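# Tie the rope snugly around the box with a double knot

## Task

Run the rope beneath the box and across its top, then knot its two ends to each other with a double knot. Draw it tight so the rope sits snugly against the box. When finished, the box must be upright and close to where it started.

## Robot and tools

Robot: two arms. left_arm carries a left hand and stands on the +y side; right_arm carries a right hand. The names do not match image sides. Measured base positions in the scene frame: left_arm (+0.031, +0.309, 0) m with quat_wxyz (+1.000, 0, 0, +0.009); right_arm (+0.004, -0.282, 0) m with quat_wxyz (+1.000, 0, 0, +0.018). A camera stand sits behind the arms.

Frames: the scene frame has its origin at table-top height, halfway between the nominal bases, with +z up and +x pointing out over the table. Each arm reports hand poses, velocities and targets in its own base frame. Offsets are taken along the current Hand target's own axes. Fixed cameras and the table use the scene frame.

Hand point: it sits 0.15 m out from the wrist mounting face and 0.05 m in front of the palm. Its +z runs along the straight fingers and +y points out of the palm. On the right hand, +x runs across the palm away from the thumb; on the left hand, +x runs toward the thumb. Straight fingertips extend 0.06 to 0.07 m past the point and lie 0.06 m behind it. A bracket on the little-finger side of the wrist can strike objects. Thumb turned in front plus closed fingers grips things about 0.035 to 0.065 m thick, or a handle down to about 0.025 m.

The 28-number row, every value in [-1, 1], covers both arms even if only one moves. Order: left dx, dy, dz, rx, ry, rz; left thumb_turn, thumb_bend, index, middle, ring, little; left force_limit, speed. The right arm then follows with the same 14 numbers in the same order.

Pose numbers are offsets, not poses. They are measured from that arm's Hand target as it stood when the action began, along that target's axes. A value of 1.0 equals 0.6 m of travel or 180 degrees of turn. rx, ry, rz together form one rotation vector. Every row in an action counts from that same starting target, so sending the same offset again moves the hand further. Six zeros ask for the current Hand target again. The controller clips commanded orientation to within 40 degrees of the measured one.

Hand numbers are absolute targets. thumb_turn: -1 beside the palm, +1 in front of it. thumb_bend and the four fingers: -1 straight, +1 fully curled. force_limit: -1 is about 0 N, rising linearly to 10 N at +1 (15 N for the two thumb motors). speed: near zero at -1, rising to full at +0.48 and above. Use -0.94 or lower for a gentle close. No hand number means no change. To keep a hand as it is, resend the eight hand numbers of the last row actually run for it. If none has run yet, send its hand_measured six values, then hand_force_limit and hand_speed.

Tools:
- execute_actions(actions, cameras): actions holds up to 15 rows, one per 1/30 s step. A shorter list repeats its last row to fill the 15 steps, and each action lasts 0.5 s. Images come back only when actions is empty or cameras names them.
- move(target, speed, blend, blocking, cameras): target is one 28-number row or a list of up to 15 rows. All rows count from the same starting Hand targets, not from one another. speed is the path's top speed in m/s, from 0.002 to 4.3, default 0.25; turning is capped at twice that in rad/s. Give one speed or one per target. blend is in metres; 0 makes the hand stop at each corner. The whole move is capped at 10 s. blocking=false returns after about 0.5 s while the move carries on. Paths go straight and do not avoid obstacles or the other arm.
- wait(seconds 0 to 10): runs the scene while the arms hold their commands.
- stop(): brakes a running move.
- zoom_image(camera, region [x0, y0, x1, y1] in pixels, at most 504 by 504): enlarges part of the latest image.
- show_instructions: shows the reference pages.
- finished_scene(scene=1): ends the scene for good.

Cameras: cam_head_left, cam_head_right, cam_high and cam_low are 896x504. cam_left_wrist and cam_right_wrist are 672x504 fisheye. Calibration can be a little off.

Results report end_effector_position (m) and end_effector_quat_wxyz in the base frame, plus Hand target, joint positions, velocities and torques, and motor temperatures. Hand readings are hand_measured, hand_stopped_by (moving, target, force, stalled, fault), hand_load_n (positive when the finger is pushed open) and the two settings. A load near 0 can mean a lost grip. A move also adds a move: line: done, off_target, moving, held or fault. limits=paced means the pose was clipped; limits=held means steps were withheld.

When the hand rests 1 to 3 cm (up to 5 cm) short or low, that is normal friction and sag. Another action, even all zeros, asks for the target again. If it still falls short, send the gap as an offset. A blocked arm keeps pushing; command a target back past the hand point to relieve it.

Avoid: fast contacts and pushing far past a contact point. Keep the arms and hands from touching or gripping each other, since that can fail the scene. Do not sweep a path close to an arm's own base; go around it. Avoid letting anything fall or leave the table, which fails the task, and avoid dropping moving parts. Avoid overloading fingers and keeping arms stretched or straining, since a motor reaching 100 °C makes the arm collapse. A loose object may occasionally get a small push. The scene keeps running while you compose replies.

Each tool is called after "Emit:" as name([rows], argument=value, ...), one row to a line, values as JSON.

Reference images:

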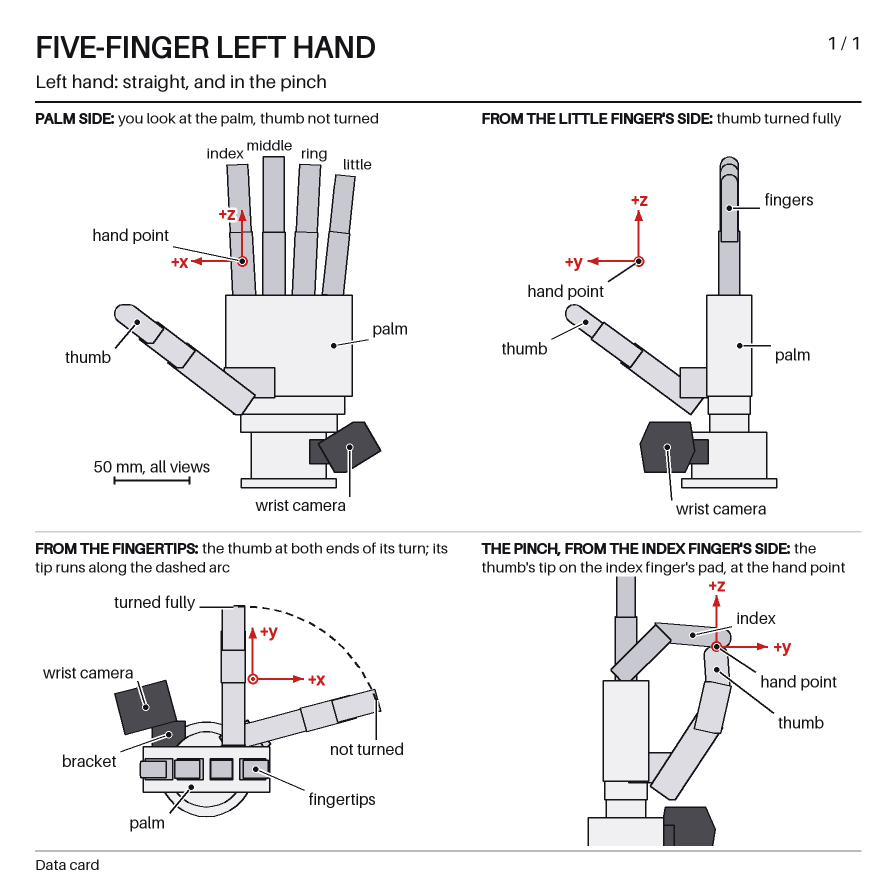

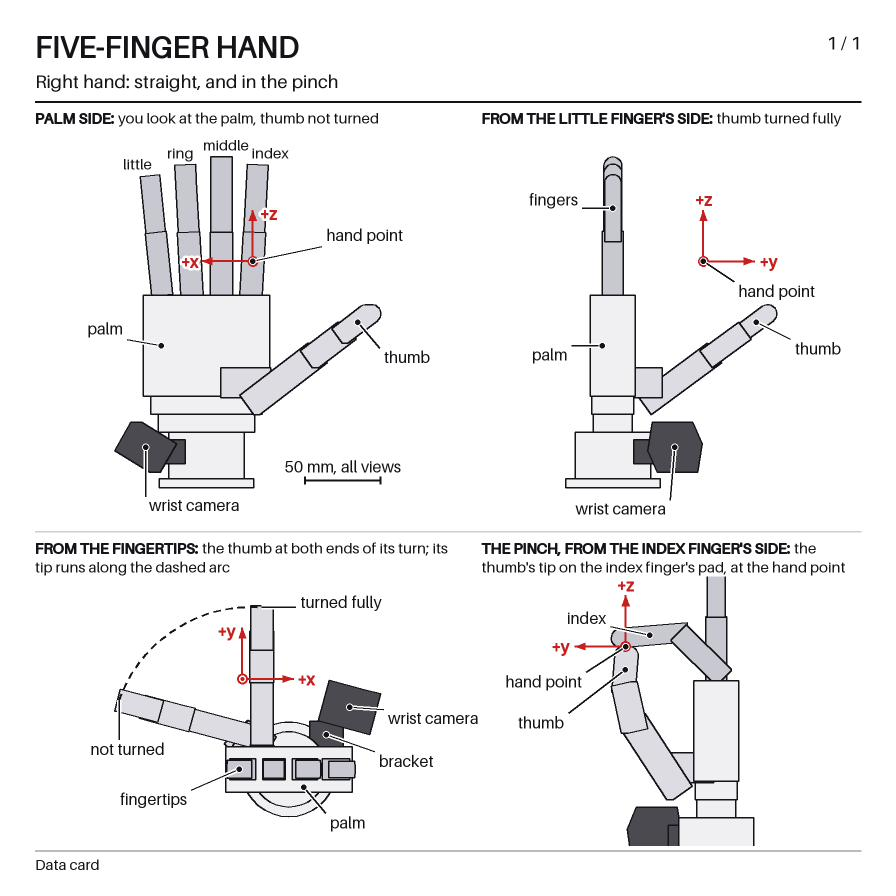

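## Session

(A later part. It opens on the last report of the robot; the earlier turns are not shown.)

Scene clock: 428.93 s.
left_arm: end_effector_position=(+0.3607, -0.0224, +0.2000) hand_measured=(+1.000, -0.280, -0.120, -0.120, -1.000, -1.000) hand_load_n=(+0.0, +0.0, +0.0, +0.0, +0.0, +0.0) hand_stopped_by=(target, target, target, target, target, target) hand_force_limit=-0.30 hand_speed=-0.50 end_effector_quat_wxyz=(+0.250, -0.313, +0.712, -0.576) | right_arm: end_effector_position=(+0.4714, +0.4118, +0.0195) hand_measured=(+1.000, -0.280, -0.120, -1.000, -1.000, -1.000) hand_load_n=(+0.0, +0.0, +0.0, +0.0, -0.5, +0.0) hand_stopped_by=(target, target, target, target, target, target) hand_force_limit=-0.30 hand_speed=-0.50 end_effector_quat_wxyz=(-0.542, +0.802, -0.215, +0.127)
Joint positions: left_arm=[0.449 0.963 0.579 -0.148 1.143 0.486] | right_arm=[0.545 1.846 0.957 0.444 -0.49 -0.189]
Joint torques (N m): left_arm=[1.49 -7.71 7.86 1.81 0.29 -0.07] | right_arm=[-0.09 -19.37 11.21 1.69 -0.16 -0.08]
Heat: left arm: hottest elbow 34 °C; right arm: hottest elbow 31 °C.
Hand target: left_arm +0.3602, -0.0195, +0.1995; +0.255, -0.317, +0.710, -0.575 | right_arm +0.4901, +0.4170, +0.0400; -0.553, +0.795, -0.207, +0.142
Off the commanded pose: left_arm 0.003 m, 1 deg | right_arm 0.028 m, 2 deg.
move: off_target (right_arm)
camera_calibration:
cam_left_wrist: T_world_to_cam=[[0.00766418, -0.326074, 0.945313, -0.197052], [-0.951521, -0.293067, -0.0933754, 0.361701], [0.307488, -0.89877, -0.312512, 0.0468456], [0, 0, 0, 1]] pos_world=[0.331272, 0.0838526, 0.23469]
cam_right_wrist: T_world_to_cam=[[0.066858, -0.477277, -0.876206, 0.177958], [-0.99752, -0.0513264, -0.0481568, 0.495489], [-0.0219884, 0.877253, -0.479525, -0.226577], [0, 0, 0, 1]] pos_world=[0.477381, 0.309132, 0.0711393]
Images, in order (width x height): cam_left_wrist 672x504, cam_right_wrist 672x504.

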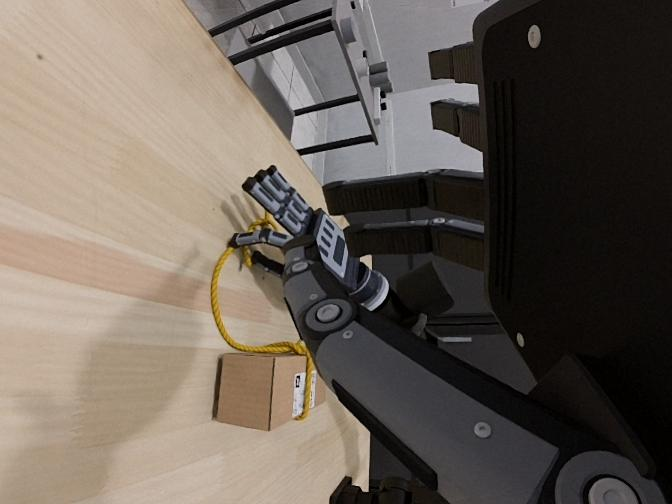

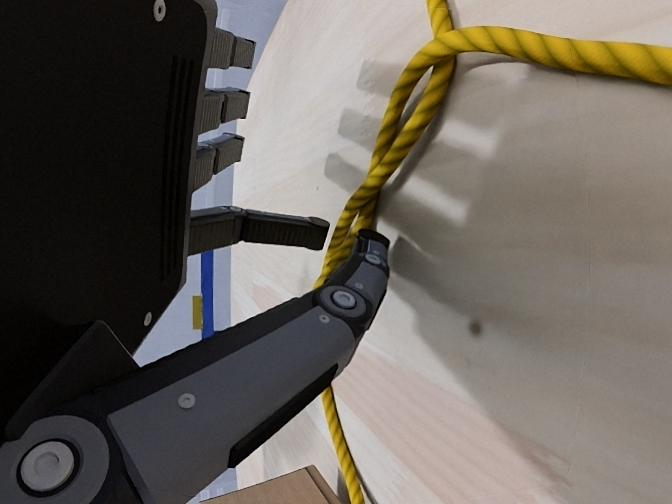

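Emit:
move(target=[0,0,0,0,0,0,1,-0.28,-0.12,-0.12,-1,-1,-0.3,-0.5,0,-0.025,-0.0093,0,0,0,1,-0.28,-0.12,-1,-1,-1,-0.3,-0.5], speed=0.05, cameras=["cam_right_wrist", "cam_left_wrist"])

Scene clock: 430.03 s.
left_arm: end_effector_position=(+0.3607, -0.0224, +0.2000) hand_measured=(+1.000, -0.280, -0.120, -0.120, -1.000, -1.000) hand_load_n=(+0.0, +0.0, +0.0, +0.0, +0.0, +0.0) hand_stopped_by=(target, target, target, target, target, target) hand_force_limit=-0.30 hand_speed=-0.50 end_effector_quat_wxyz=(+0.250, -0.313, +0.712, -0.576) | right_arm: end_effector_position=(+0.4703, +0.4111, +0.0344) hand_measured=(+1.000, -0.280, -0.120, -1.000, -1.000, -1.000) hand_load_n=(+0.0, +0.0, +0.0, +0.0, +0.0, +0.0) hand_stopped_by=(target, target, target, target, target, target) hand_force_limit=-0.30 hand_speed=-0.50 end_effector_quat_wxyz=(-0.542, +0.803, -0.215, +0.127)
Joint positions: left_arm=[0.449 0.963 0.579 -0.148 1.143 0.486] | right_arm=[0.545 1.811 0.961 0.403 -0.49 -0.189]
Joint torques (N m): left_arm=[1.49 -7.71 7.86 1.81 0.29 -0.07] | right_arm=[-0.21 -18.9 11.79 1.73 -0.16 -0.1]
Heat: left arm: hottest elbow 34 °C; right arm: hottest elbow 31 °C.
Hand target: left_arm +0.3602, -0.0195, +0.1995; +0.255, -0.317, +0.710, -0.575 | right_arm +0.4903, +0.4170, +0.0560; -0.553, +0.795, -0.207, +0.142
Off the commanded pose: left_arm 0.003 m, 1 deg | right_arm 0.030 m, 3 deg.
move: off_target (right_arm)
camera_calibration:
cam_left_wrist: T_world_to_cam=[[0.00766418, -0.326074, 0.945313, -0.197052], [-0.951521, -0.293067, -0.0933754, 0.361701], [0.307488, -0.89877, -0.312512, 0.0468456], [0, 0, 0, 1]] pos_world=[0.331272, 0.0838526, 0.23469]
cam_right_wrist: T_world_to_cam=[[0.0651059, -0.478352, -0.875751, 0.191924], [-0.997613, -0.0514297, -0.0460735, 0.495079], [-0.0230003, 0.876661, -0.480559, -0.218175], [0, 0, 0, 1]] pos_world=[0.476384, 0.308534, 0.0860414]
Images, in order (width x height): cam_left_wrist 672x504, cam_right_wrist 672x504.

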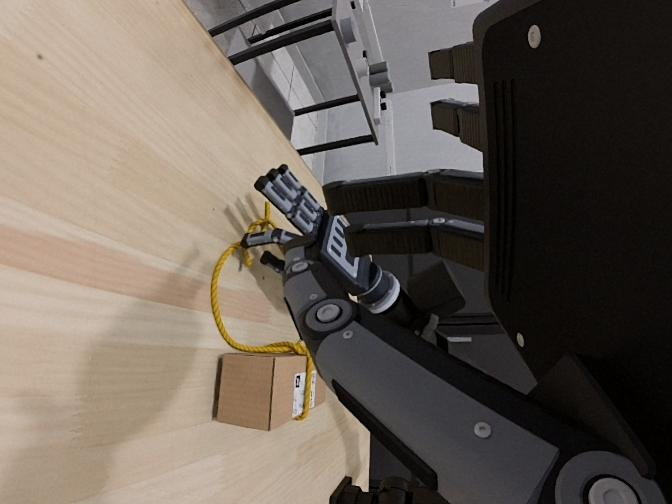

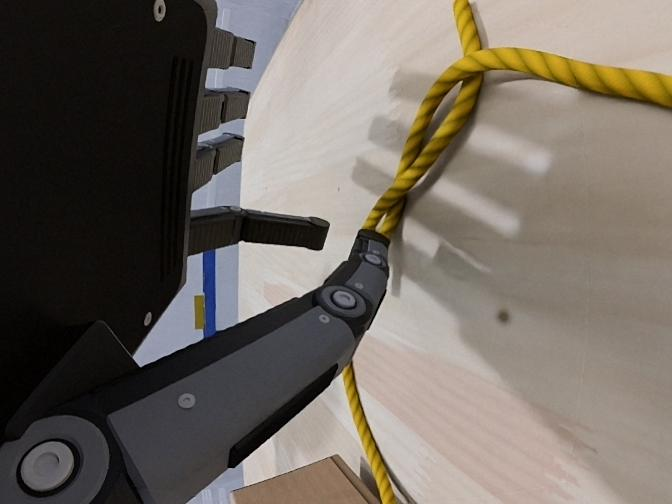

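Emit:
move(target=[0,0,0,0,0,0,1,-0.28,-0.12,-0.12,-1,-1,-0.3,-0.5,0.0005,0.0276,0.0167,0,0,0,1,-0.28,-0.12,-1,-1,-1,-0.3,-0.5], speed=0.05, cameras=["cam_right_wrist", "cam_left_wrist"])

Scene clock: 432.10 s.
left_arm: end_effector_position=(+0.3607, -0.0224, +0.2000) hand_measured=(+1.000, -0.280, -0.120, -0.120, -1.000, -1.000) hand_load_n=(+0.0, +0.5, +0.0, +0.0, +0.0, +0.0) hand_stopped_by=(target, target, target, target, target, target) hand_force_limit=-0.30 hand_speed=-0.50 end_effector_quat_wxyz=(+0.250, -0.313, +0.712, -0.576) | right_arm: end_effector_position=(+0.4704, +0.4112, +0.0237) hand_measured=(+1.000, -0.280, -0.120, -1.000, -1.000, -1.000) hand_load_n=(+0.0, +0.0, +0.0, +0.0, -0.5, +0.0) hand_stopped_by=(target, target, target, target, target, target) hand_force_limit=-0.30 hand_speed=-0.50 end_effector_quat_wxyz=(-0.539, +0.804, -0.217, +0.124)
Joint positions: left_arm=[0.449 0.963 0.579 -0.148 1.143 0.486] | right_arm=[0.545 1.834 0.961 0.417 -0.49 -0.189]
Joint torques (N m): left_arm=[1.44 -7.71 7.86 1.81 0.29 -0.07] | right_arm=[-0.03 -17.08 11.69 2.91 -0.07 -0.09]
Heat: left arm: hottest elbow 34 °C; right arm: hottest elbow 31 °C.
Hand target: left_arm +0.3602, -0.0195, +0.1995; +0.255, -0.317, +0.710, -0.575 | right_arm +0.4922, +0.4200, +0.0369; -0.552, +0.795, -0.207, +0.142
Off the commanded pose: left_arm 0.003 m, 1 deg | right_arm 0.027 m, 3 deg.
move: off_target (right_arm)
camera_calibration:
cam_left_wrist: T_world_to_cam=[[0.00766418, -0.326074, 0.945313, -0.197052], [-0.951521, -0.293067, -0.0933754, 0.361701], [0.307488, -0.89877, -0.312512, 0.0468456], [0, 0, 0, 1]] pos_world=[0.331272, 0.0838526, 0.23469]
cam_right_wrist: T_world_to_cam=[[0.0591305, -0.481896, -0.874231, 0.18681], [-0.997905, -0.0515533, -0.0390781, 0.494674], [-0.026238, 0.874711, -0.483935, -0.220892], [0, 0, 0, 1]] pos_world=[0.476796, 0.308741, 0.0757484]
Images, in order (width x height): cam_left_wrist 672x504, cam_right_wrist 672x504.

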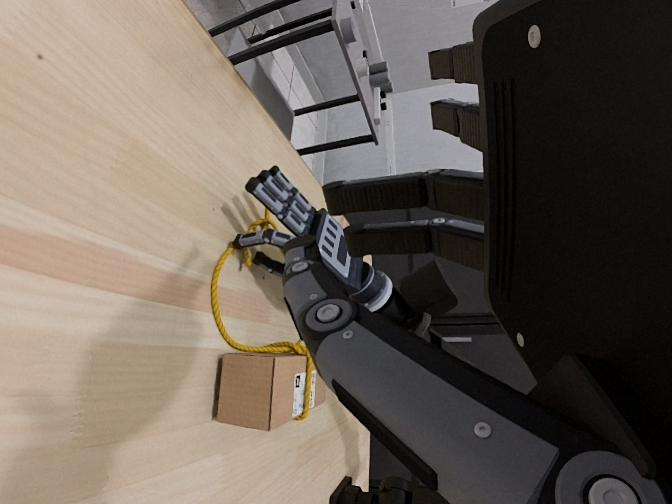

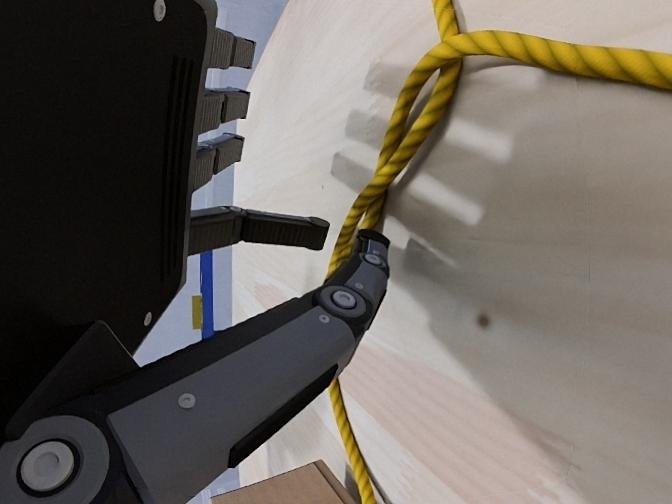

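Emit:
move(target=[0,0,0,0,0,0,1,-0.28,-0.12,-0.12,-1,-1,-0.3,-0.5,0,0,0,0,0,0,1,-0.28,0.36,-1,-1,-1,-0.2,-0.8], speed=0.05, cameras=["cam_right_wrist", "cam_left_wrist"])

Scene clock: 433.43 s.
left_arm: end_effector_position=(+0.3607, -0.0224, +0.2000) hand_measured=(+1.000, -0.280, -0.120, -0.120, -1.000, -1.000) hand_load_n=(+0.0, +0.0, +0.0, +0.0, +0.0, +0.0) hand_stopped_by=(target, target, target, target, target, target) hand_force_limit=-0.30 hand_speed=-0.50 end_effector_quat_wxyz=(+0.250, -0.313, +0.712, -0.576) | right_arm: end_effector_position=(+0.4704, +0.4112, +0.0237) hand_measured=(+1.000, -0.280, +0.356, -1.000, -1.000, -1.000) hand_load_n=(-0.5, +2.5, +7.0, +0.0, +0.0, +0.0) hand_stopped_by=(target, target, force, target, target, target) hand_force_limit=-0.20 hand_speed=-0.80 end_effector_quat_wxyz=(-0.539, +0.804, -0.217, +0.124)
Joint positions: left_arm=[0.449 0.963 0.579 -0.148 1.143 0.486] | right_arm=[0.545 1.834 0.961 0.417 -0.49 -0.189]
Joint torques (N m): left_arm=[1.44 -7.65 7.86 1.81 0.29 -0.07] | right_arm=[-0.09 -17.03 11.6 2.91 -0.06 -0.08]
Heat: left arm: hottest elbow 34 °C; right arm: hottest elbow 31 °C.
Hand target: left_arm +0.3602, -0.0195, +0.1995; +0.255, -0.317, +0.710, -0.575 | right_arm +0.4922, +0.4200, +0.0369; -0.552, +0.795, -0.207, +0.142
Off the commanded pose: left_arm 0.003 m, 1 deg | right_arm 0.027 m, 3 deg.
move: off_target (right_arm)
camera_calibration:
cam_left_wrist: T_world_to_cam=[[0.00766418, -0.326074, 0.945313, -0.197052], [-0.951521, -0.293067, -0.0933754, 0.361701], [0.307488, -0.89877, -0.312512, 0.0468456], [0, 0, 0, 1]] pos_world=[0.331272, 0.0838526, 0.23469]
cam_right_wrist: T_world_to_cam=[[0.0591305, -0.481896, -0.874231, 0.18681], [-0.997905, -0.0515533, -0.0390781, 0.494674], [-0.026238, 0.874711, -0.483935, -0.220892], [0, 0, 0, 1]] pos_world=[0.476796, 0.308741, 0.0757484]
Images, in order (width x height): cam_left_wrist 672x504, cam_right_wrist 672x504.

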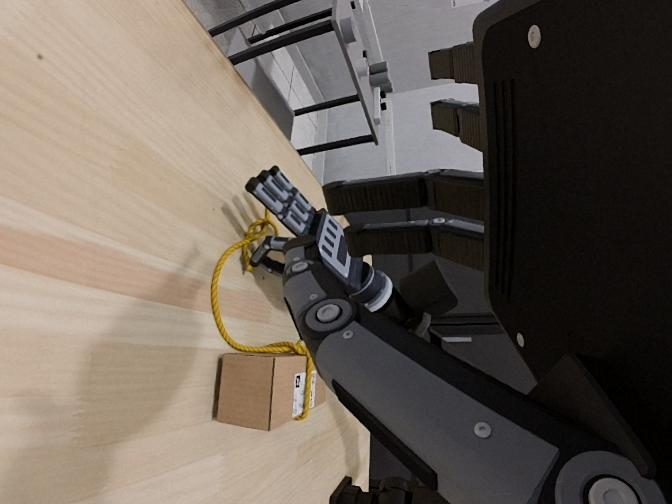

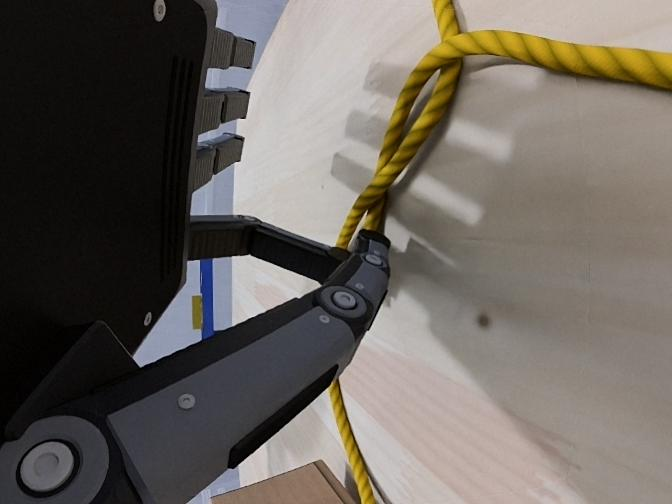

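Emit:
zoom_image(camera="cam_left_wrist", region=[200, 180, 320, 300])

Emit:
zoom_image(camera="cam_right_wrist", region=[290, 160, 410, 320])

Scaled by 4.200 from the camera's 672x504 image, which has a finer 960x720 frame.

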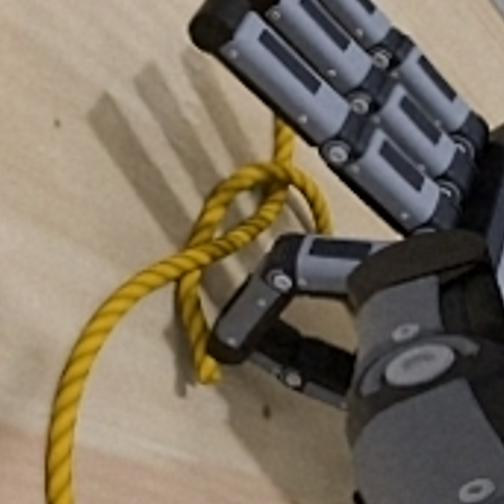

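Scaled by 3.150 from the camera's 672x504 image, which has a finer 960x720 frame.

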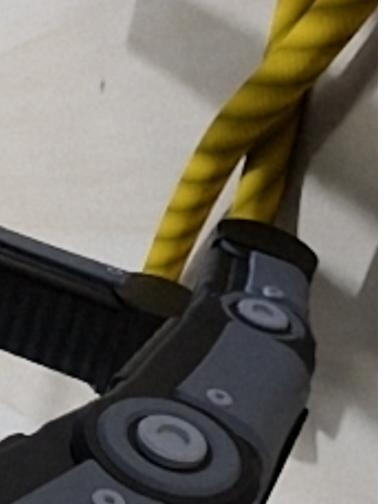

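Emit:
move(target=[0,0,0,0,0,0,1,-0.28,-0.12,-0.12,-1,-1,-0.3,-0.5,-0.003,-0.028,-0.018,0.045,0,0,1,-0.28,-0.12,-1,-1,-1,-0.3,-0.3], speed=0.06, cameras=["cam_right_wrist", "cam_left_wrist"])

Scene clock: 435.77 s.
left_arm: end_effector_position=(+0.3607, -0.0224, +0.2000) hand_measured=(+1.000, -0.280, -0.120, -0.120, -1.000, -1.000) hand_load_n=(+0.0, +0.0, +0.0, +0.0, +0.0, +0.0) hand_stopped_by=(target, target, target, target, target, target) hand_force_limit=-0.30 hand_speed=-0.50 end_effector_quat_wxyz=(+0.250, -0.313, +0.712, -0.576) | right_arm: end_effector_position=(+0.4850, +0.4236, +0.0616) hand_measured=(+1.000, -0.280, -0.120, -1.000, -1.000, -1.000) hand_load_n=(+0.0, +0.0, +0.0, +0.0, +0.0, +0.0) hand_stopped_by=(target, target, target, target, target, target) hand_force_limit=-0.30 hand_speed=-0.30 end_effector_quat_wxyz=(-0.606, +0.756, -0.190, +0.156)
Joint positions: left_arm=[0.449 0.963 0.579 -0.148 1.143 0.486] | right_arm=[0.537 1.834 0.941 0.641 -0.523 -0.133]
Joint torques (N m): left_arm=[1.49 -7.71 7.86 1.81 0.29 -0.07] | right_arm=[-0.73 -17.32 7.32 2.88 -0.21 0.09]
Heat: left arm: hottest elbow 34 °C; right arm: hottest elbow 31 °C.
Hand target: left_arm +0.3602, -0.0195, +0.1995; +0.255, -0.317, +0.710, -0.575 | right_arm +0.4885, +0.4173, +0.0564; -0.607, +0.754, -0.197, +0.156
Off the commanded pose: left_arm 0.003 m, 1 deg | right_arm 0.009 m, 1 deg.
move: done
camera_calibration:
cam_left_wrist: T_world_to_cam=[[0.00766418, -0.326074, 0.945313, -0.197052], [-0.951521, -0.293067, -0.0933754, 0.361701], [0.307488, -0.89877, -0.312512, 0.0468456], [0, 0, 0, 1]] pos_world=[0.331272, 0.0838526, 0.23469]
cam_right_wrist: T_world_to_cam=[[0.170227, -0.355731, -0.918955, 0.12062], [-0.985204, -0.0426273, -0.165997, 0.509224], [0.0198779, 0.933616, -0.357724, -0.268184], [0, 0, 0, 1]] pos_world=[0.486488, 0.314996, 0.099438]
Images, in order (width x height): cam_left_wrist 672x504, cam_right_wrist 672x504.

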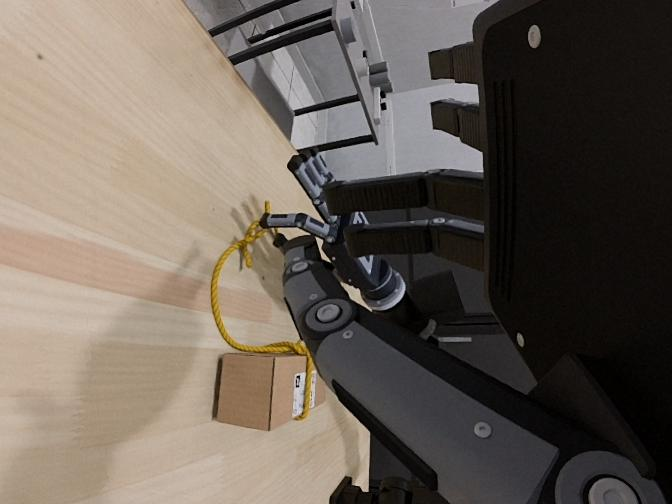

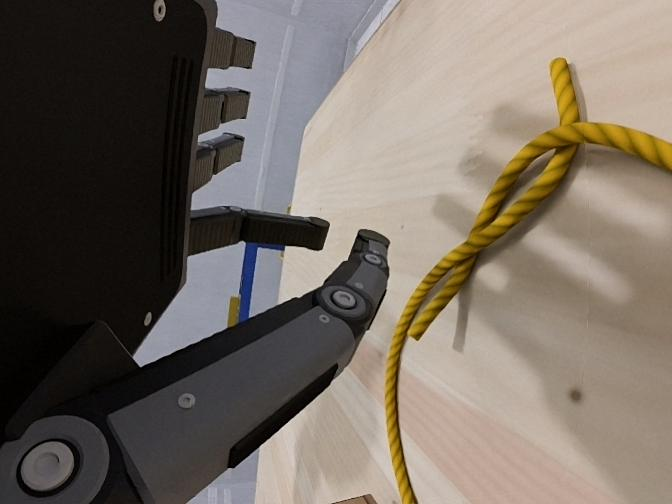

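Emit:
zoom_image(camera="cam_right_wrist", region=[370, 200, 510, 380])

Emit:
zoom_image(camera="cam_left_wrist", region=[200, 180, 320, 300])

Scaled by 2.800 from the camera's 672x504 image, which has a finer 960x720 frame.

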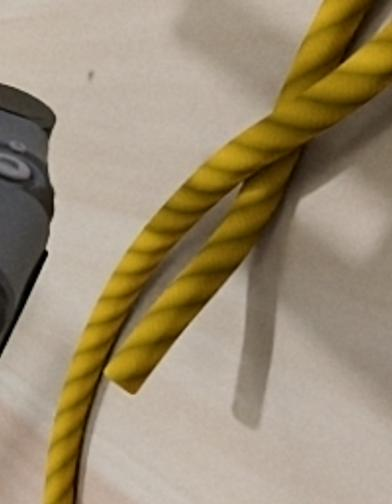

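Scaled by 4.200 from the camera's 672x504 image, which has a finer 960x720 frame.

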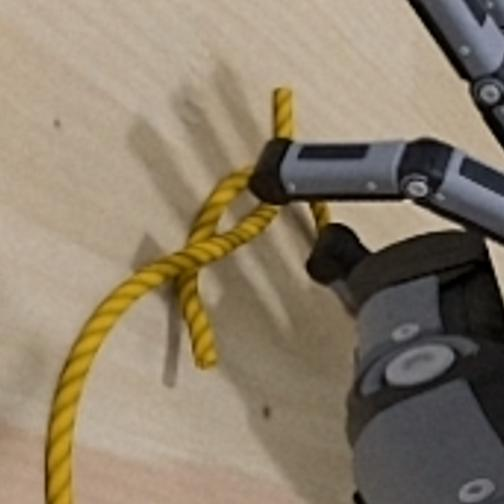

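Emit:
move(target=[0,0,0,0,0,0,1,-0.28,-0.12,-0.12,-1,-1,-0.3,-0.5,-0.0172,0.0487,-0.0158,0,0,0,1,-0.28,-0.12,-1,-1,-1,-0.3,-0.3], speed=0.08, cameras=["cam_right_wrist"])

Scene clock: 438.13 s.
left_arm: end_effector_position=(+0.3607, -0.0224, +0.2000) hand_measured=(+1.000, -0.280, -0.120, -0.120, -1.000, -1.000) hand_load_n=(+0.0, +0.0, +0.0, +0.0, +0.0, +0.0) hand_stopped_by=(target, target, target, target, target, target) hand_force_limit=-0.30 hand_speed=-0.50 end_effector_quat_wxyz=(+0.250, -0.313, +0.712, -0.576) | right_arm: end_effector_position=(+0.4686, +0.4139, +0.0357) hand_measured=(+1.000, -0.280, -0.120, -1.000, -1.000, -1.000) hand_load_n=(+0.0, +0.5, +0.0, +0.0, +0.0, +0.0) hand_stopped_by=(target, target, target, target, target, target) hand_force_limit=-0.30 hand_speed=-0.30 end_effector_quat_wxyz=(-0.607, +0.756, -0.190, +0.156)
Joint positions: left_arm=[0.449 0.963 0.579 -0.148 1.143 0.486] | right_arm=[0.537 1.863 0.875 0.736 -0.523 -0.132]
Joint torques (N m): left_arm=[1.49 -7.71 7.86 1.81 0.29 -0.07] | right_arm=[-0.5 -16.67 6.87 2.96 -0.13 0.08]
Heat: left arm: hottest elbow 34 °C; right arm: hottest elbow 31 °C.
Hand target: left_arm +0.3602, -0.0195, +0.1995; +0.255, -0.317, +0.710, -0.575 | right_arm +0.4718, +0.4088, +0.0300; -0.607, +0.754, -0.197, +0.156
Off the commanded pose: left_arm 0.003 m, 1 deg | right_arm 0.008 m, 1 deg.
move: done
camera_calibration:
cam_right_wrist: T_world_to_cam=[[0.170184, -0.35469, -0.919365, 0.0956728], [-0.985208, -0.0422339, -0.166078, 0.488204], [0.0200777, 0.93403, -0.35663, -0.268344], [0, 0, 0, 1]] pos_world=[0.470088, 0.305194, 0.0733384]
Images, in order (width x height): cam_right_wrist 672x504.

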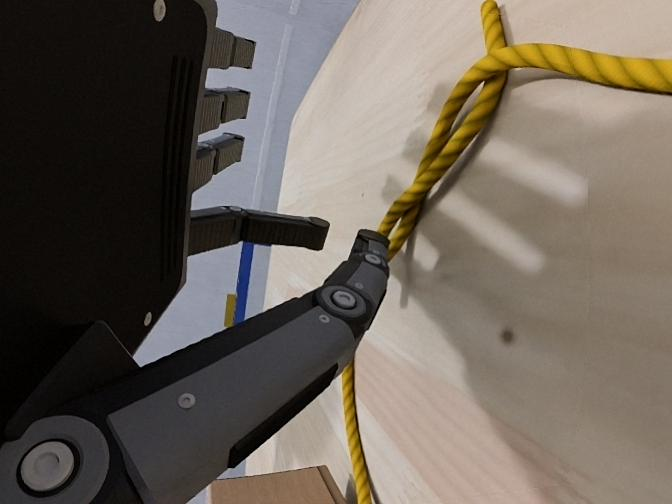

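Emit:
move(target=[0,0,0,0,0,0,1,-0.28,-0.12,-0.12,-1,-1,-0.3,-0.5,-0.0025,0.0282,0.003,0,0,0,1,-0.28,-0.12,-1,-1,-1,-0.3,-0.3], speed=0.05, cameras=["cam_right_wrist", "cam_left_wrist"])

Scene clock: 439.27 s.
left_arm: end_effector_position=(+0.3607, -0.0224, +0.2000) hand_measured=(+1.000, -0.280, -0.120, -0.120, -1.000, -1.000) hand_load_n=(+0.0, +0.0, +0.0, +0.0, +0.0, +0.0) hand_stopped_by=(target, target, target, target, target, target) hand_force_limit=-0.30 hand_speed=-0.50 end_effector_quat_wxyz=(+0.250, -0.313, +0.712, -0.576) | right_arm: end_effector_position=(+0.4671, +0.4130, +0.0195) hand_measured=(+1.000, -0.280, -0.120, -1.000, -1.000, -1.000) hand_load_n=(+0.0, +0.0, +0.0, +0.0, +0.0, +0.0) hand_stopped_by=(target, target, target, target, target, target) hand_force_limit=-0.30 hand_speed=-0.30 end_effector_quat_wxyz=(-0.607, +0.756, -0.190, +0.156)
Joint positions: left_arm=[0.449 0.963 0.579 -0.148 1.143 0.486] | right_arm=[0.537 1.901 0.867 0.785 -0.523 -0.132]
Joint torques (N m): left_arm=[1.44 -7.65 7.86 1.81 0.29 -0.07] | right_arm=[-0.73 -16.73 6.49 2.93 -0.11 0.08]
Heat: left arm: hottest elbow 34 °C; right arm: hottest elbow 31 °C.
Hand target: left_arm +0.3602, -0.0195, +0.1995; +0.255, -0.317, +0.710, -0.575 | right_arm +0.4696, +0.4080, +0.0132; -0.607, +0.754, -0.197, +0.156
Off the commanded pose: left_arm 0.003 m, 1 deg | right_arm 0.009 m, 1 deg.
move: done
camera_calibration:
cam_left_wrist: T_world_to_cam=[[0.00766418, -0.326074, 0.945313, -0.197052], [-0.951521, -0.293067, -0.0933754, 0.361701], [0.307488, -0.89877, -0.312512, 0.0468456], [0, 0, 0, 1]] pos_world=[0.331272, 0.0838526, 0.23469]
cam_right_wrist: T_world_to_cam=[[0.171329, -0.354005, -0.919417, 0.0798966], [-0.984999, -0.0420518, -0.167359, 0.4838], [0.0205828, 0.934298, -0.355899, -0.273644], [0, 0, 0, 1]] pos_world=[0.468486, 0.304293, 0.0570367]
Images, in order (width x height): cam_left_wrist 672x504, cam_right_wrist 672x504.

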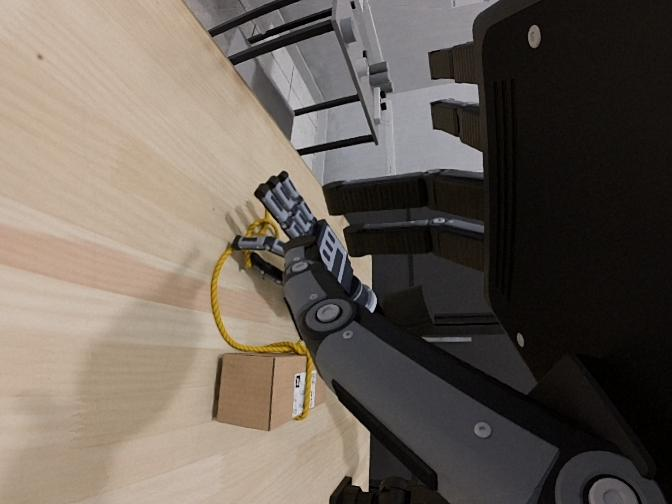

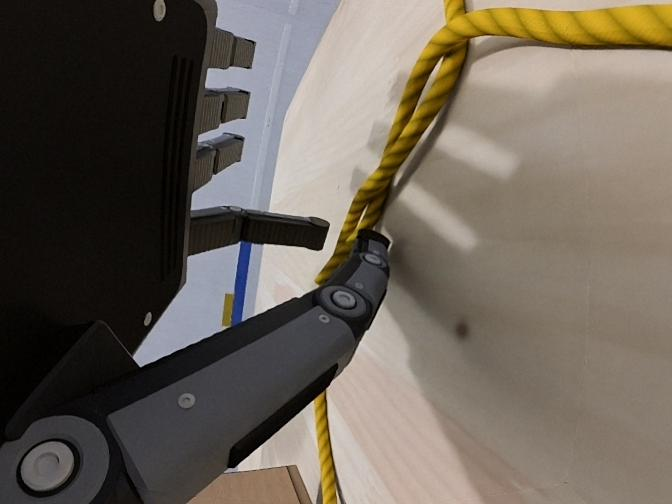

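Emit:
zoom_image(camera="cam_right_wrist", region=[290, 160, 410, 320])

Emit:
zoom_image(camera="cam_left_wrist", region=[200, 180, 320, 300])

Scaled by 3.150 from the camera's 672x504 image, which has a finer 960x720 frame.

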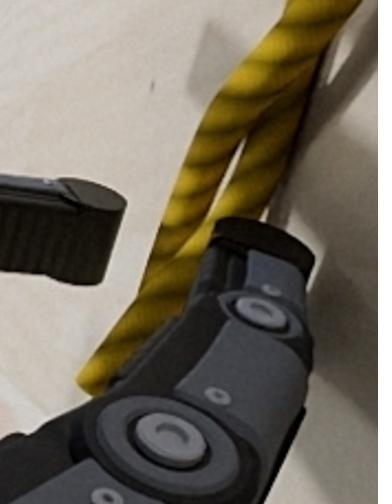

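Scaled by 4.200 from the camera's 672x504 image, which has a finer 960x720 frame.

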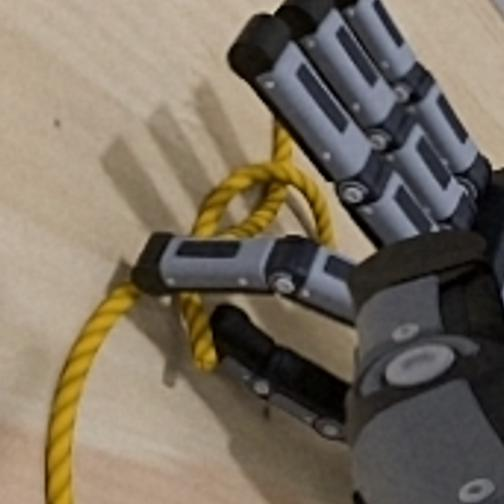

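Emit:
move(target=[0,0,0,0,0,0,1,-0.28,-0.12,-0.12,-1,-1,-0.3,-0.5,0,0,0,0,0,0,1,-0.28,0.36,-1,-1,-1,-0.2,-0.8], speed=0.05, cameras=["cam_right_wrist", "cam_left_wrist"])

Scene clock: 440.60 s.
left_arm: end_effector_position=(+0.3607, -0.0224, +0.2000) hand_measured=(+1.000, -0.280, -0.120, -0.120, -1.000, -1.000) hand_load_n=(+0.0, +0.0, +0.0, +0.0, +0.0, +0.5) hand_stopped_by=(target, target, target, target, target, target) hand_force_limit=-0.30 hand_speed=-0.50 end_effector_quat_wxyz=(+0.250, -0.313, +0.712, -0.576) | right_arm: end_effector_position=(+0.4671, +0.4131, +0.0196) hand_measured=(+1.000, -0.280, +0.356, -1.000, -1.000, -1.000) hand_load_n=(-0.5, +2.5, +6.5, +0.0, -0.5, +0.0) hand_stopped_by=(target, target, force, target, target, target) hand_force_limit=-0.20 hand_speed=-0.80 end_effector_quat_wxyz=(-0.607, +0.755, -0.190, +0.156)
Joint positions: left_arm=[0.449 0.963 0.579 -0.148 1.143 0.486] | right_arm=[0.537 1.901 0.867 0.785 -0.523 -0.132]
Joint torques (N m): left_arm=[1.44 -7.65 7.86 1.83 0.29 -0.07] | right_arm=[-0.44 -16.73 6.48 2.95 -0.11 0.07]
Heat: left arm: hottest elbow 34 °C; right arm: hottest elbow 31 °C.
Hand target: left_arm +0.3602, -0.0195, +0.1995; +0.255, -0.317, +0.710, -0.575 | right_arm +0.4696, +0.4080, +0.0131; -0.607, +0.754, -0.197, +0.156
Off the commanded pose: left_arm 0.003 m, 1 deg | right_arm 0.009 m, 1 deg.
move: done
camera_calibration:
cam_left_wrist: T_world_to_cam=[[0.00766418, -0.326074, 0.945313, -0.197052], [-0.951521, -0.293067, -0.0933754, 0.361701], [0.307488, -0.89877, -0.312512, 0.0468456], [0, 0, 0, 1]] pos_world=[0.331272, 0.0838526, 0.23469]
cam_right_wrist: T_world_to_cam=[[0.171296, -0.353646, -0.919561, 0.079903], [-0.985002, -0.0418794, -0.167381, 0.483767], [0.0206828, 0.934441, -0.355516, -0.27372], [0, 0, 0, 1]] pos_world=[0.468486, 0.304293, 0.0571368]
Images, in order (width x height): cam_left_wrist 672x504, cam_right_wrist 672x504.

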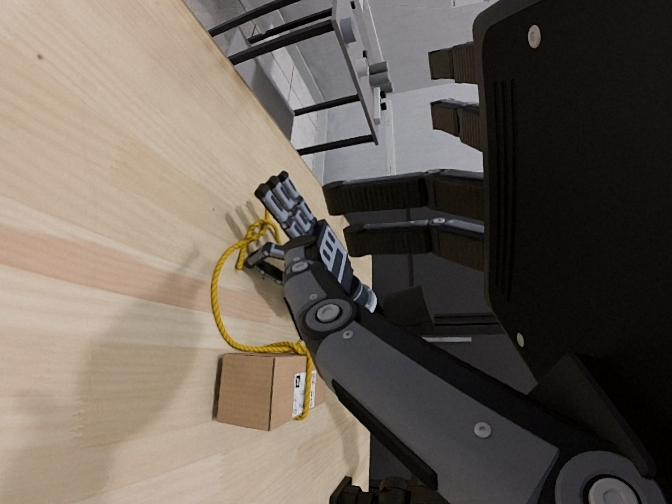

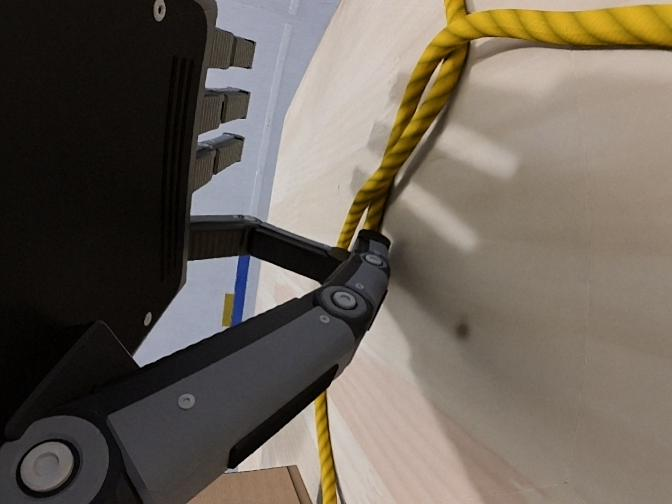

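Emit:
zoom_image(camera="cam_left_wrist", region=[200, 180, 320, 300])

Emit:
zoom_image(camera="cam_right_wrist", region=[290, 160, 410, 320])

Scaled by 4.200 from the camera's 672x504 image, which has a finer 960x720 frame.

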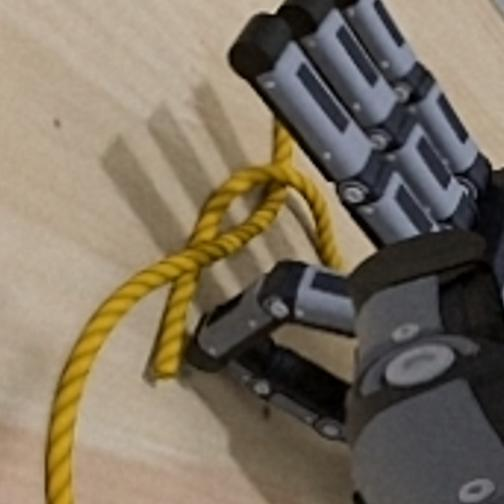

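Scaled by 3.150 from the camera's 672x504 image, which has a finer 960x720 frame.

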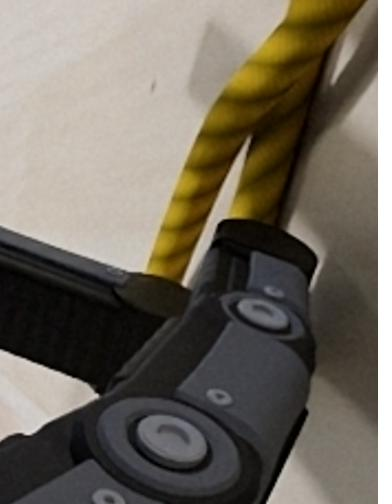

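Emit:
move(target=[0,0,0,0,0,0,1,-0.28,-0.12,-0.12,-1,-1,-0.3,-0.5,0.0,-0.0488,-0.0107,0,0,0,1,-0.28,0.12,-1,-1,-1,-0.3,-0.3], speed=0.06, cameras=["cam_right_wrist", "cam_left_wrist"])

Scene clock: 443.13 s.
left_arm: end_effector_position=(+0.3607, -0.0224, +0.2000) hand_measured=(+1.000, -0.280, -0.120, -0.120, -1.000, -1.000) hand_load_n=(+0.0, +0.0, +0.0, +0.0, +0.0, +0.0) hand_stopped_by=(target, target, target, target, target, target) hand_force_limit=-0.30 hand_speed=-0.50 end_effector_quat_wxyz=(+0.250, -0.313, +0.712, -0.576) | right_arm: end_effector_position=(+0.4669, +0.4130, +0.0431) hand_measured=(+1.000, -0.280, +0.120, -1.000, -1.000, -1.000) hand_load_n=(+0.0, +0.0, +0.0, +0.0, +0.0, +0.0) hand_stopped_by=(target, target, target, target, target, target) hand_force_limit=-0.30 hand_speed=-0.30 end_effector_quat_wxyz=(-0.610, +0.754, -0.188, +0.158)
Joint positions: left_arm=[0.449 0.963 0.579 -0.148 1.143 0.486] | right_arm=[0.537 1.844 0.867 0.736 -0.523 -0.131]
Joint torques (N m): left_arm=[1.49 -7.65 7.86 1.81 0.29 -0.07] | right_arm=[-0.44 -18.02 7.19 1.8 -0.12 0.08]
Heat: left arm: hottest elbow 34 °C; right arm: hottest elbow 31 °C.
Hand target: left_arm +0.3602, -0.0195, +0.1995; +0.255, -0.317, +0.710, -0.575 | right_arm +0.4697, +0.4079, +0.0432; -0.607, +0.754, -0.197, +0.156
Off the commanded pose: left_arm 0.003 m, 1 deg | right_arm 0.006 m, 1 deg.
move: done
camera_calibration:
cam_left_wrist: T_world_to_cam=[[0.00766418, -0.326074, 0.945313, -0.197052], [-0.951521, -0.293067, -0.0933754, 0.361701], [0.307488, -0.89877, -0.312512, 0.0468456], [0, 0, 0, 1]] pos_world=[0.331272, 0.0838526, 0.23469]
cam_right_wrist: T_world_to_cam=[[0.177308, -0.349756, -0.919909, 0.0971472], [-0.983886, -0.0411415, -0.173997, 0.487101], [0.0230099, 0.935937, -0.351415, -0.267185], [0, 0, 0, 1]] pos_world=[0.468175, 0.304086, 0.0802279]
Images, in order (width x height): cam_left_wrist 672x504, cam_right_wrist 672x504.

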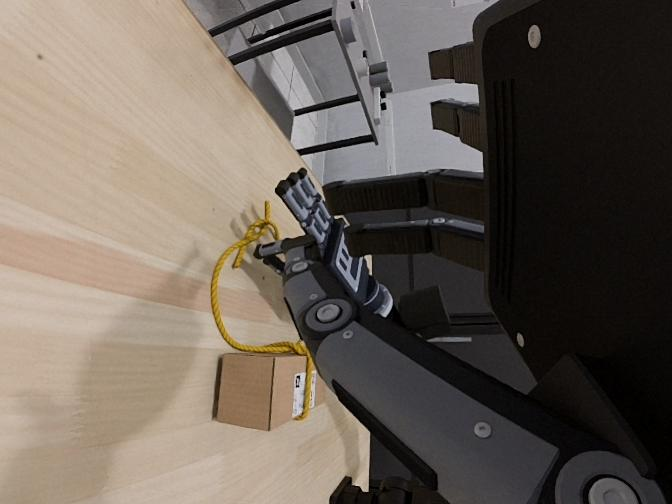

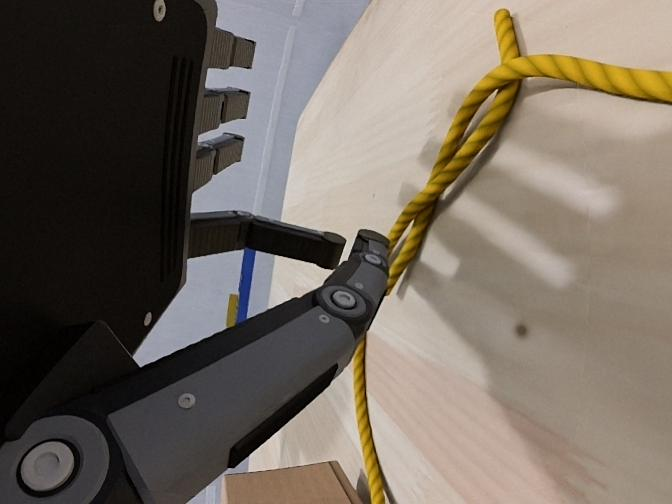

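Emit:
zoom_image(camera="cam_left_wrist", region=[200, 180, 320, 300])

Emit:
zoom_image(camera="cam_right_wrist", region=[340, 150, 480, 330])

Scaled by 4.200 from the camera's 672x504 image, which has a finer 960x720 frame.

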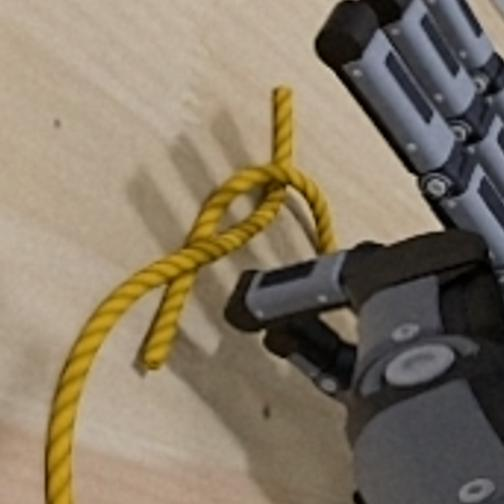

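Scaled by 2.800 from the camera's 672x504 image, which has a finer 960x720 frame.

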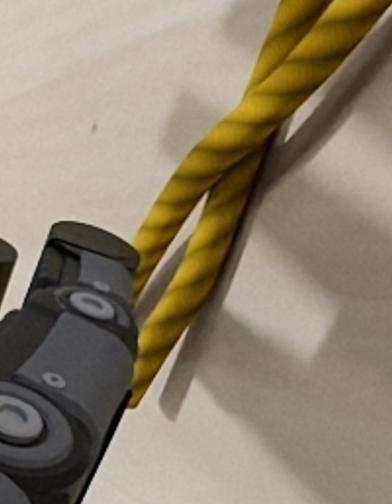

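Emit:
move(target=[0,0,0,0,0,0,1,-0.28,-0.12,-0.12,-1,-1,-0.3,-0.5,-0.0018,0.0306,0.0121,0,0,0,1,-0.28,0.17,-1,-1,-1,-0.3,-0.3], speed=0.06, cameras=["cam_right_wrist", "cam_left_wrist"])

Scene clock: 444.83 s.
left_arm: end_effector_position=(+0.3607, -0.0224, +0.2000) hand_measured=(+1.000, -0.280, -0.120, -0.120, -1.000, -1.000) hand_load_n=(+0.0, +0.0, +0.0, +0.0, +0.0, +0.0) hand_stopped_by=(target, target, target, target, target, target) hand_force_limit=-0.30 hand_speed=-0.50 end_effector_quat_wxyz=(+0.250, -0.313, +0.712, -0.576) | right_arm: end_effector_position=(+0.4662, +0.4124, +0.0265) hand_measured=(+1.000, -0.280, +0.170, -1.000, -1.000, -1.000) hand_load_n=(+0.0, +0.0, +0.0, +0.0, +0.0, -0.5) hand_stopped_by=(target, target, target, target, target, target) hand_force_limit=-0.30 hand_speed=-0.30 end_effector_quat_wxyz=(-0.605, +0.757, -0.192, +0.154)
Joint positions: left_arm=[0.449 0.963 0.579 -0.148 1.143 0.486] | right_arm=[0.537 1.879 0.867 0.755 -0.522 -0.13]
Joint torques (N m): left_arm=[1.49 -7.71 7.86 1.83 0.29 -0.07] | right_arm=[-0.32 -16.79 7.24 3.04 0.05 0.09]
Heat: left arm: hottest elbow 34 °C; right arm: hottest elbow 31 °C.
Hand target: left_arm +0.3602, -0.0195, +0.1995; +0.255, -0.317, +0.710, -0.575 | right_arm +0.4703, +0.4112, +0.0237; -0.607, +0.754, -0.197, +0.156
Off the commanded pose: left_arm 0.003 m, 1 deg | right_arm 0.005 m, 1 deg.
move: done
camera_calibration:
cam_left_wrist: T_world_to_cam=[[0.00766418, -0.326074, 0.945313, -0.197052], [-0.951521, -0.293067, -0.0933754, 0.361701], [0.307488, -0.89877, -0.312512, 0.0468456], [0, 0, 0, 1]] pos_world=[0.331272, 0.0838526, 0.23469]
cam_right_wrist: T_world_to_cam=[[0.163727, -0.357353, -0.919507, 0.0912331], [-0.98632, -0.0412064, -0.159609, 0.484204], [0.0191473, 0.93306, -0.359211, -0.269271], [0, 0, 0, 1]] pos_world=[0.467799, 0.303801, 0.0644477]
Images, in order (width x height): cam_left_wrist 672x504, cam_right_wrist 672x504.

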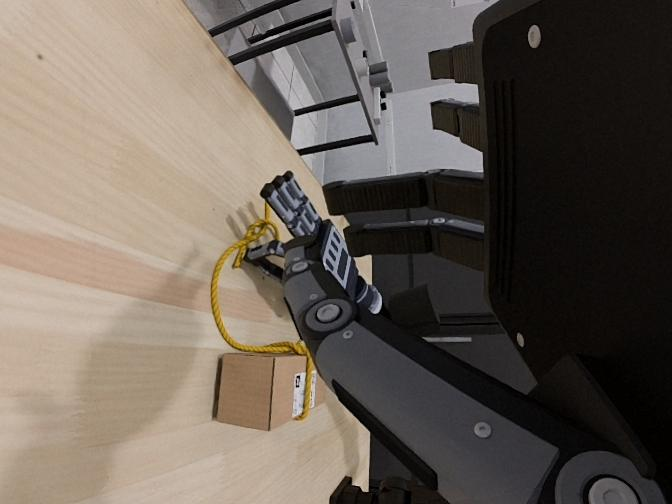

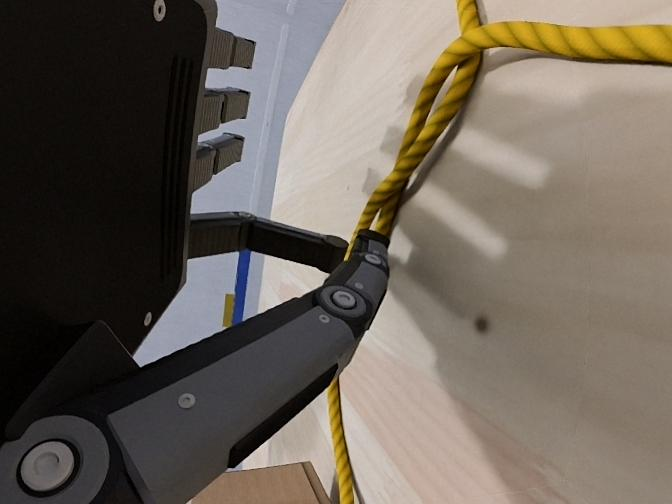

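Emit:
zoom_image(camera="cam_right_wrist", region=[310, 150, 450, 330])

Emit:
zoom_image(camera="cam_left_wrist", region=[200, 180, 320, 300])

Scaled by 2.800 from the camera's 672x504 image, which has a finer 960x720 frame.

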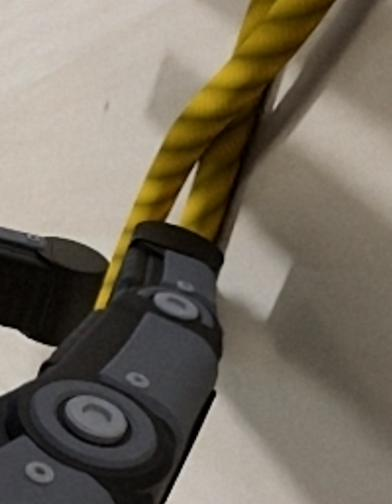

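Scaled by 4.200 from the camera's 672x504 image, which has a finer 960x720 frame.

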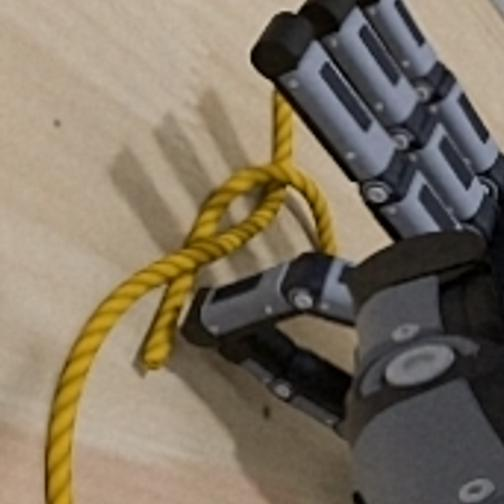

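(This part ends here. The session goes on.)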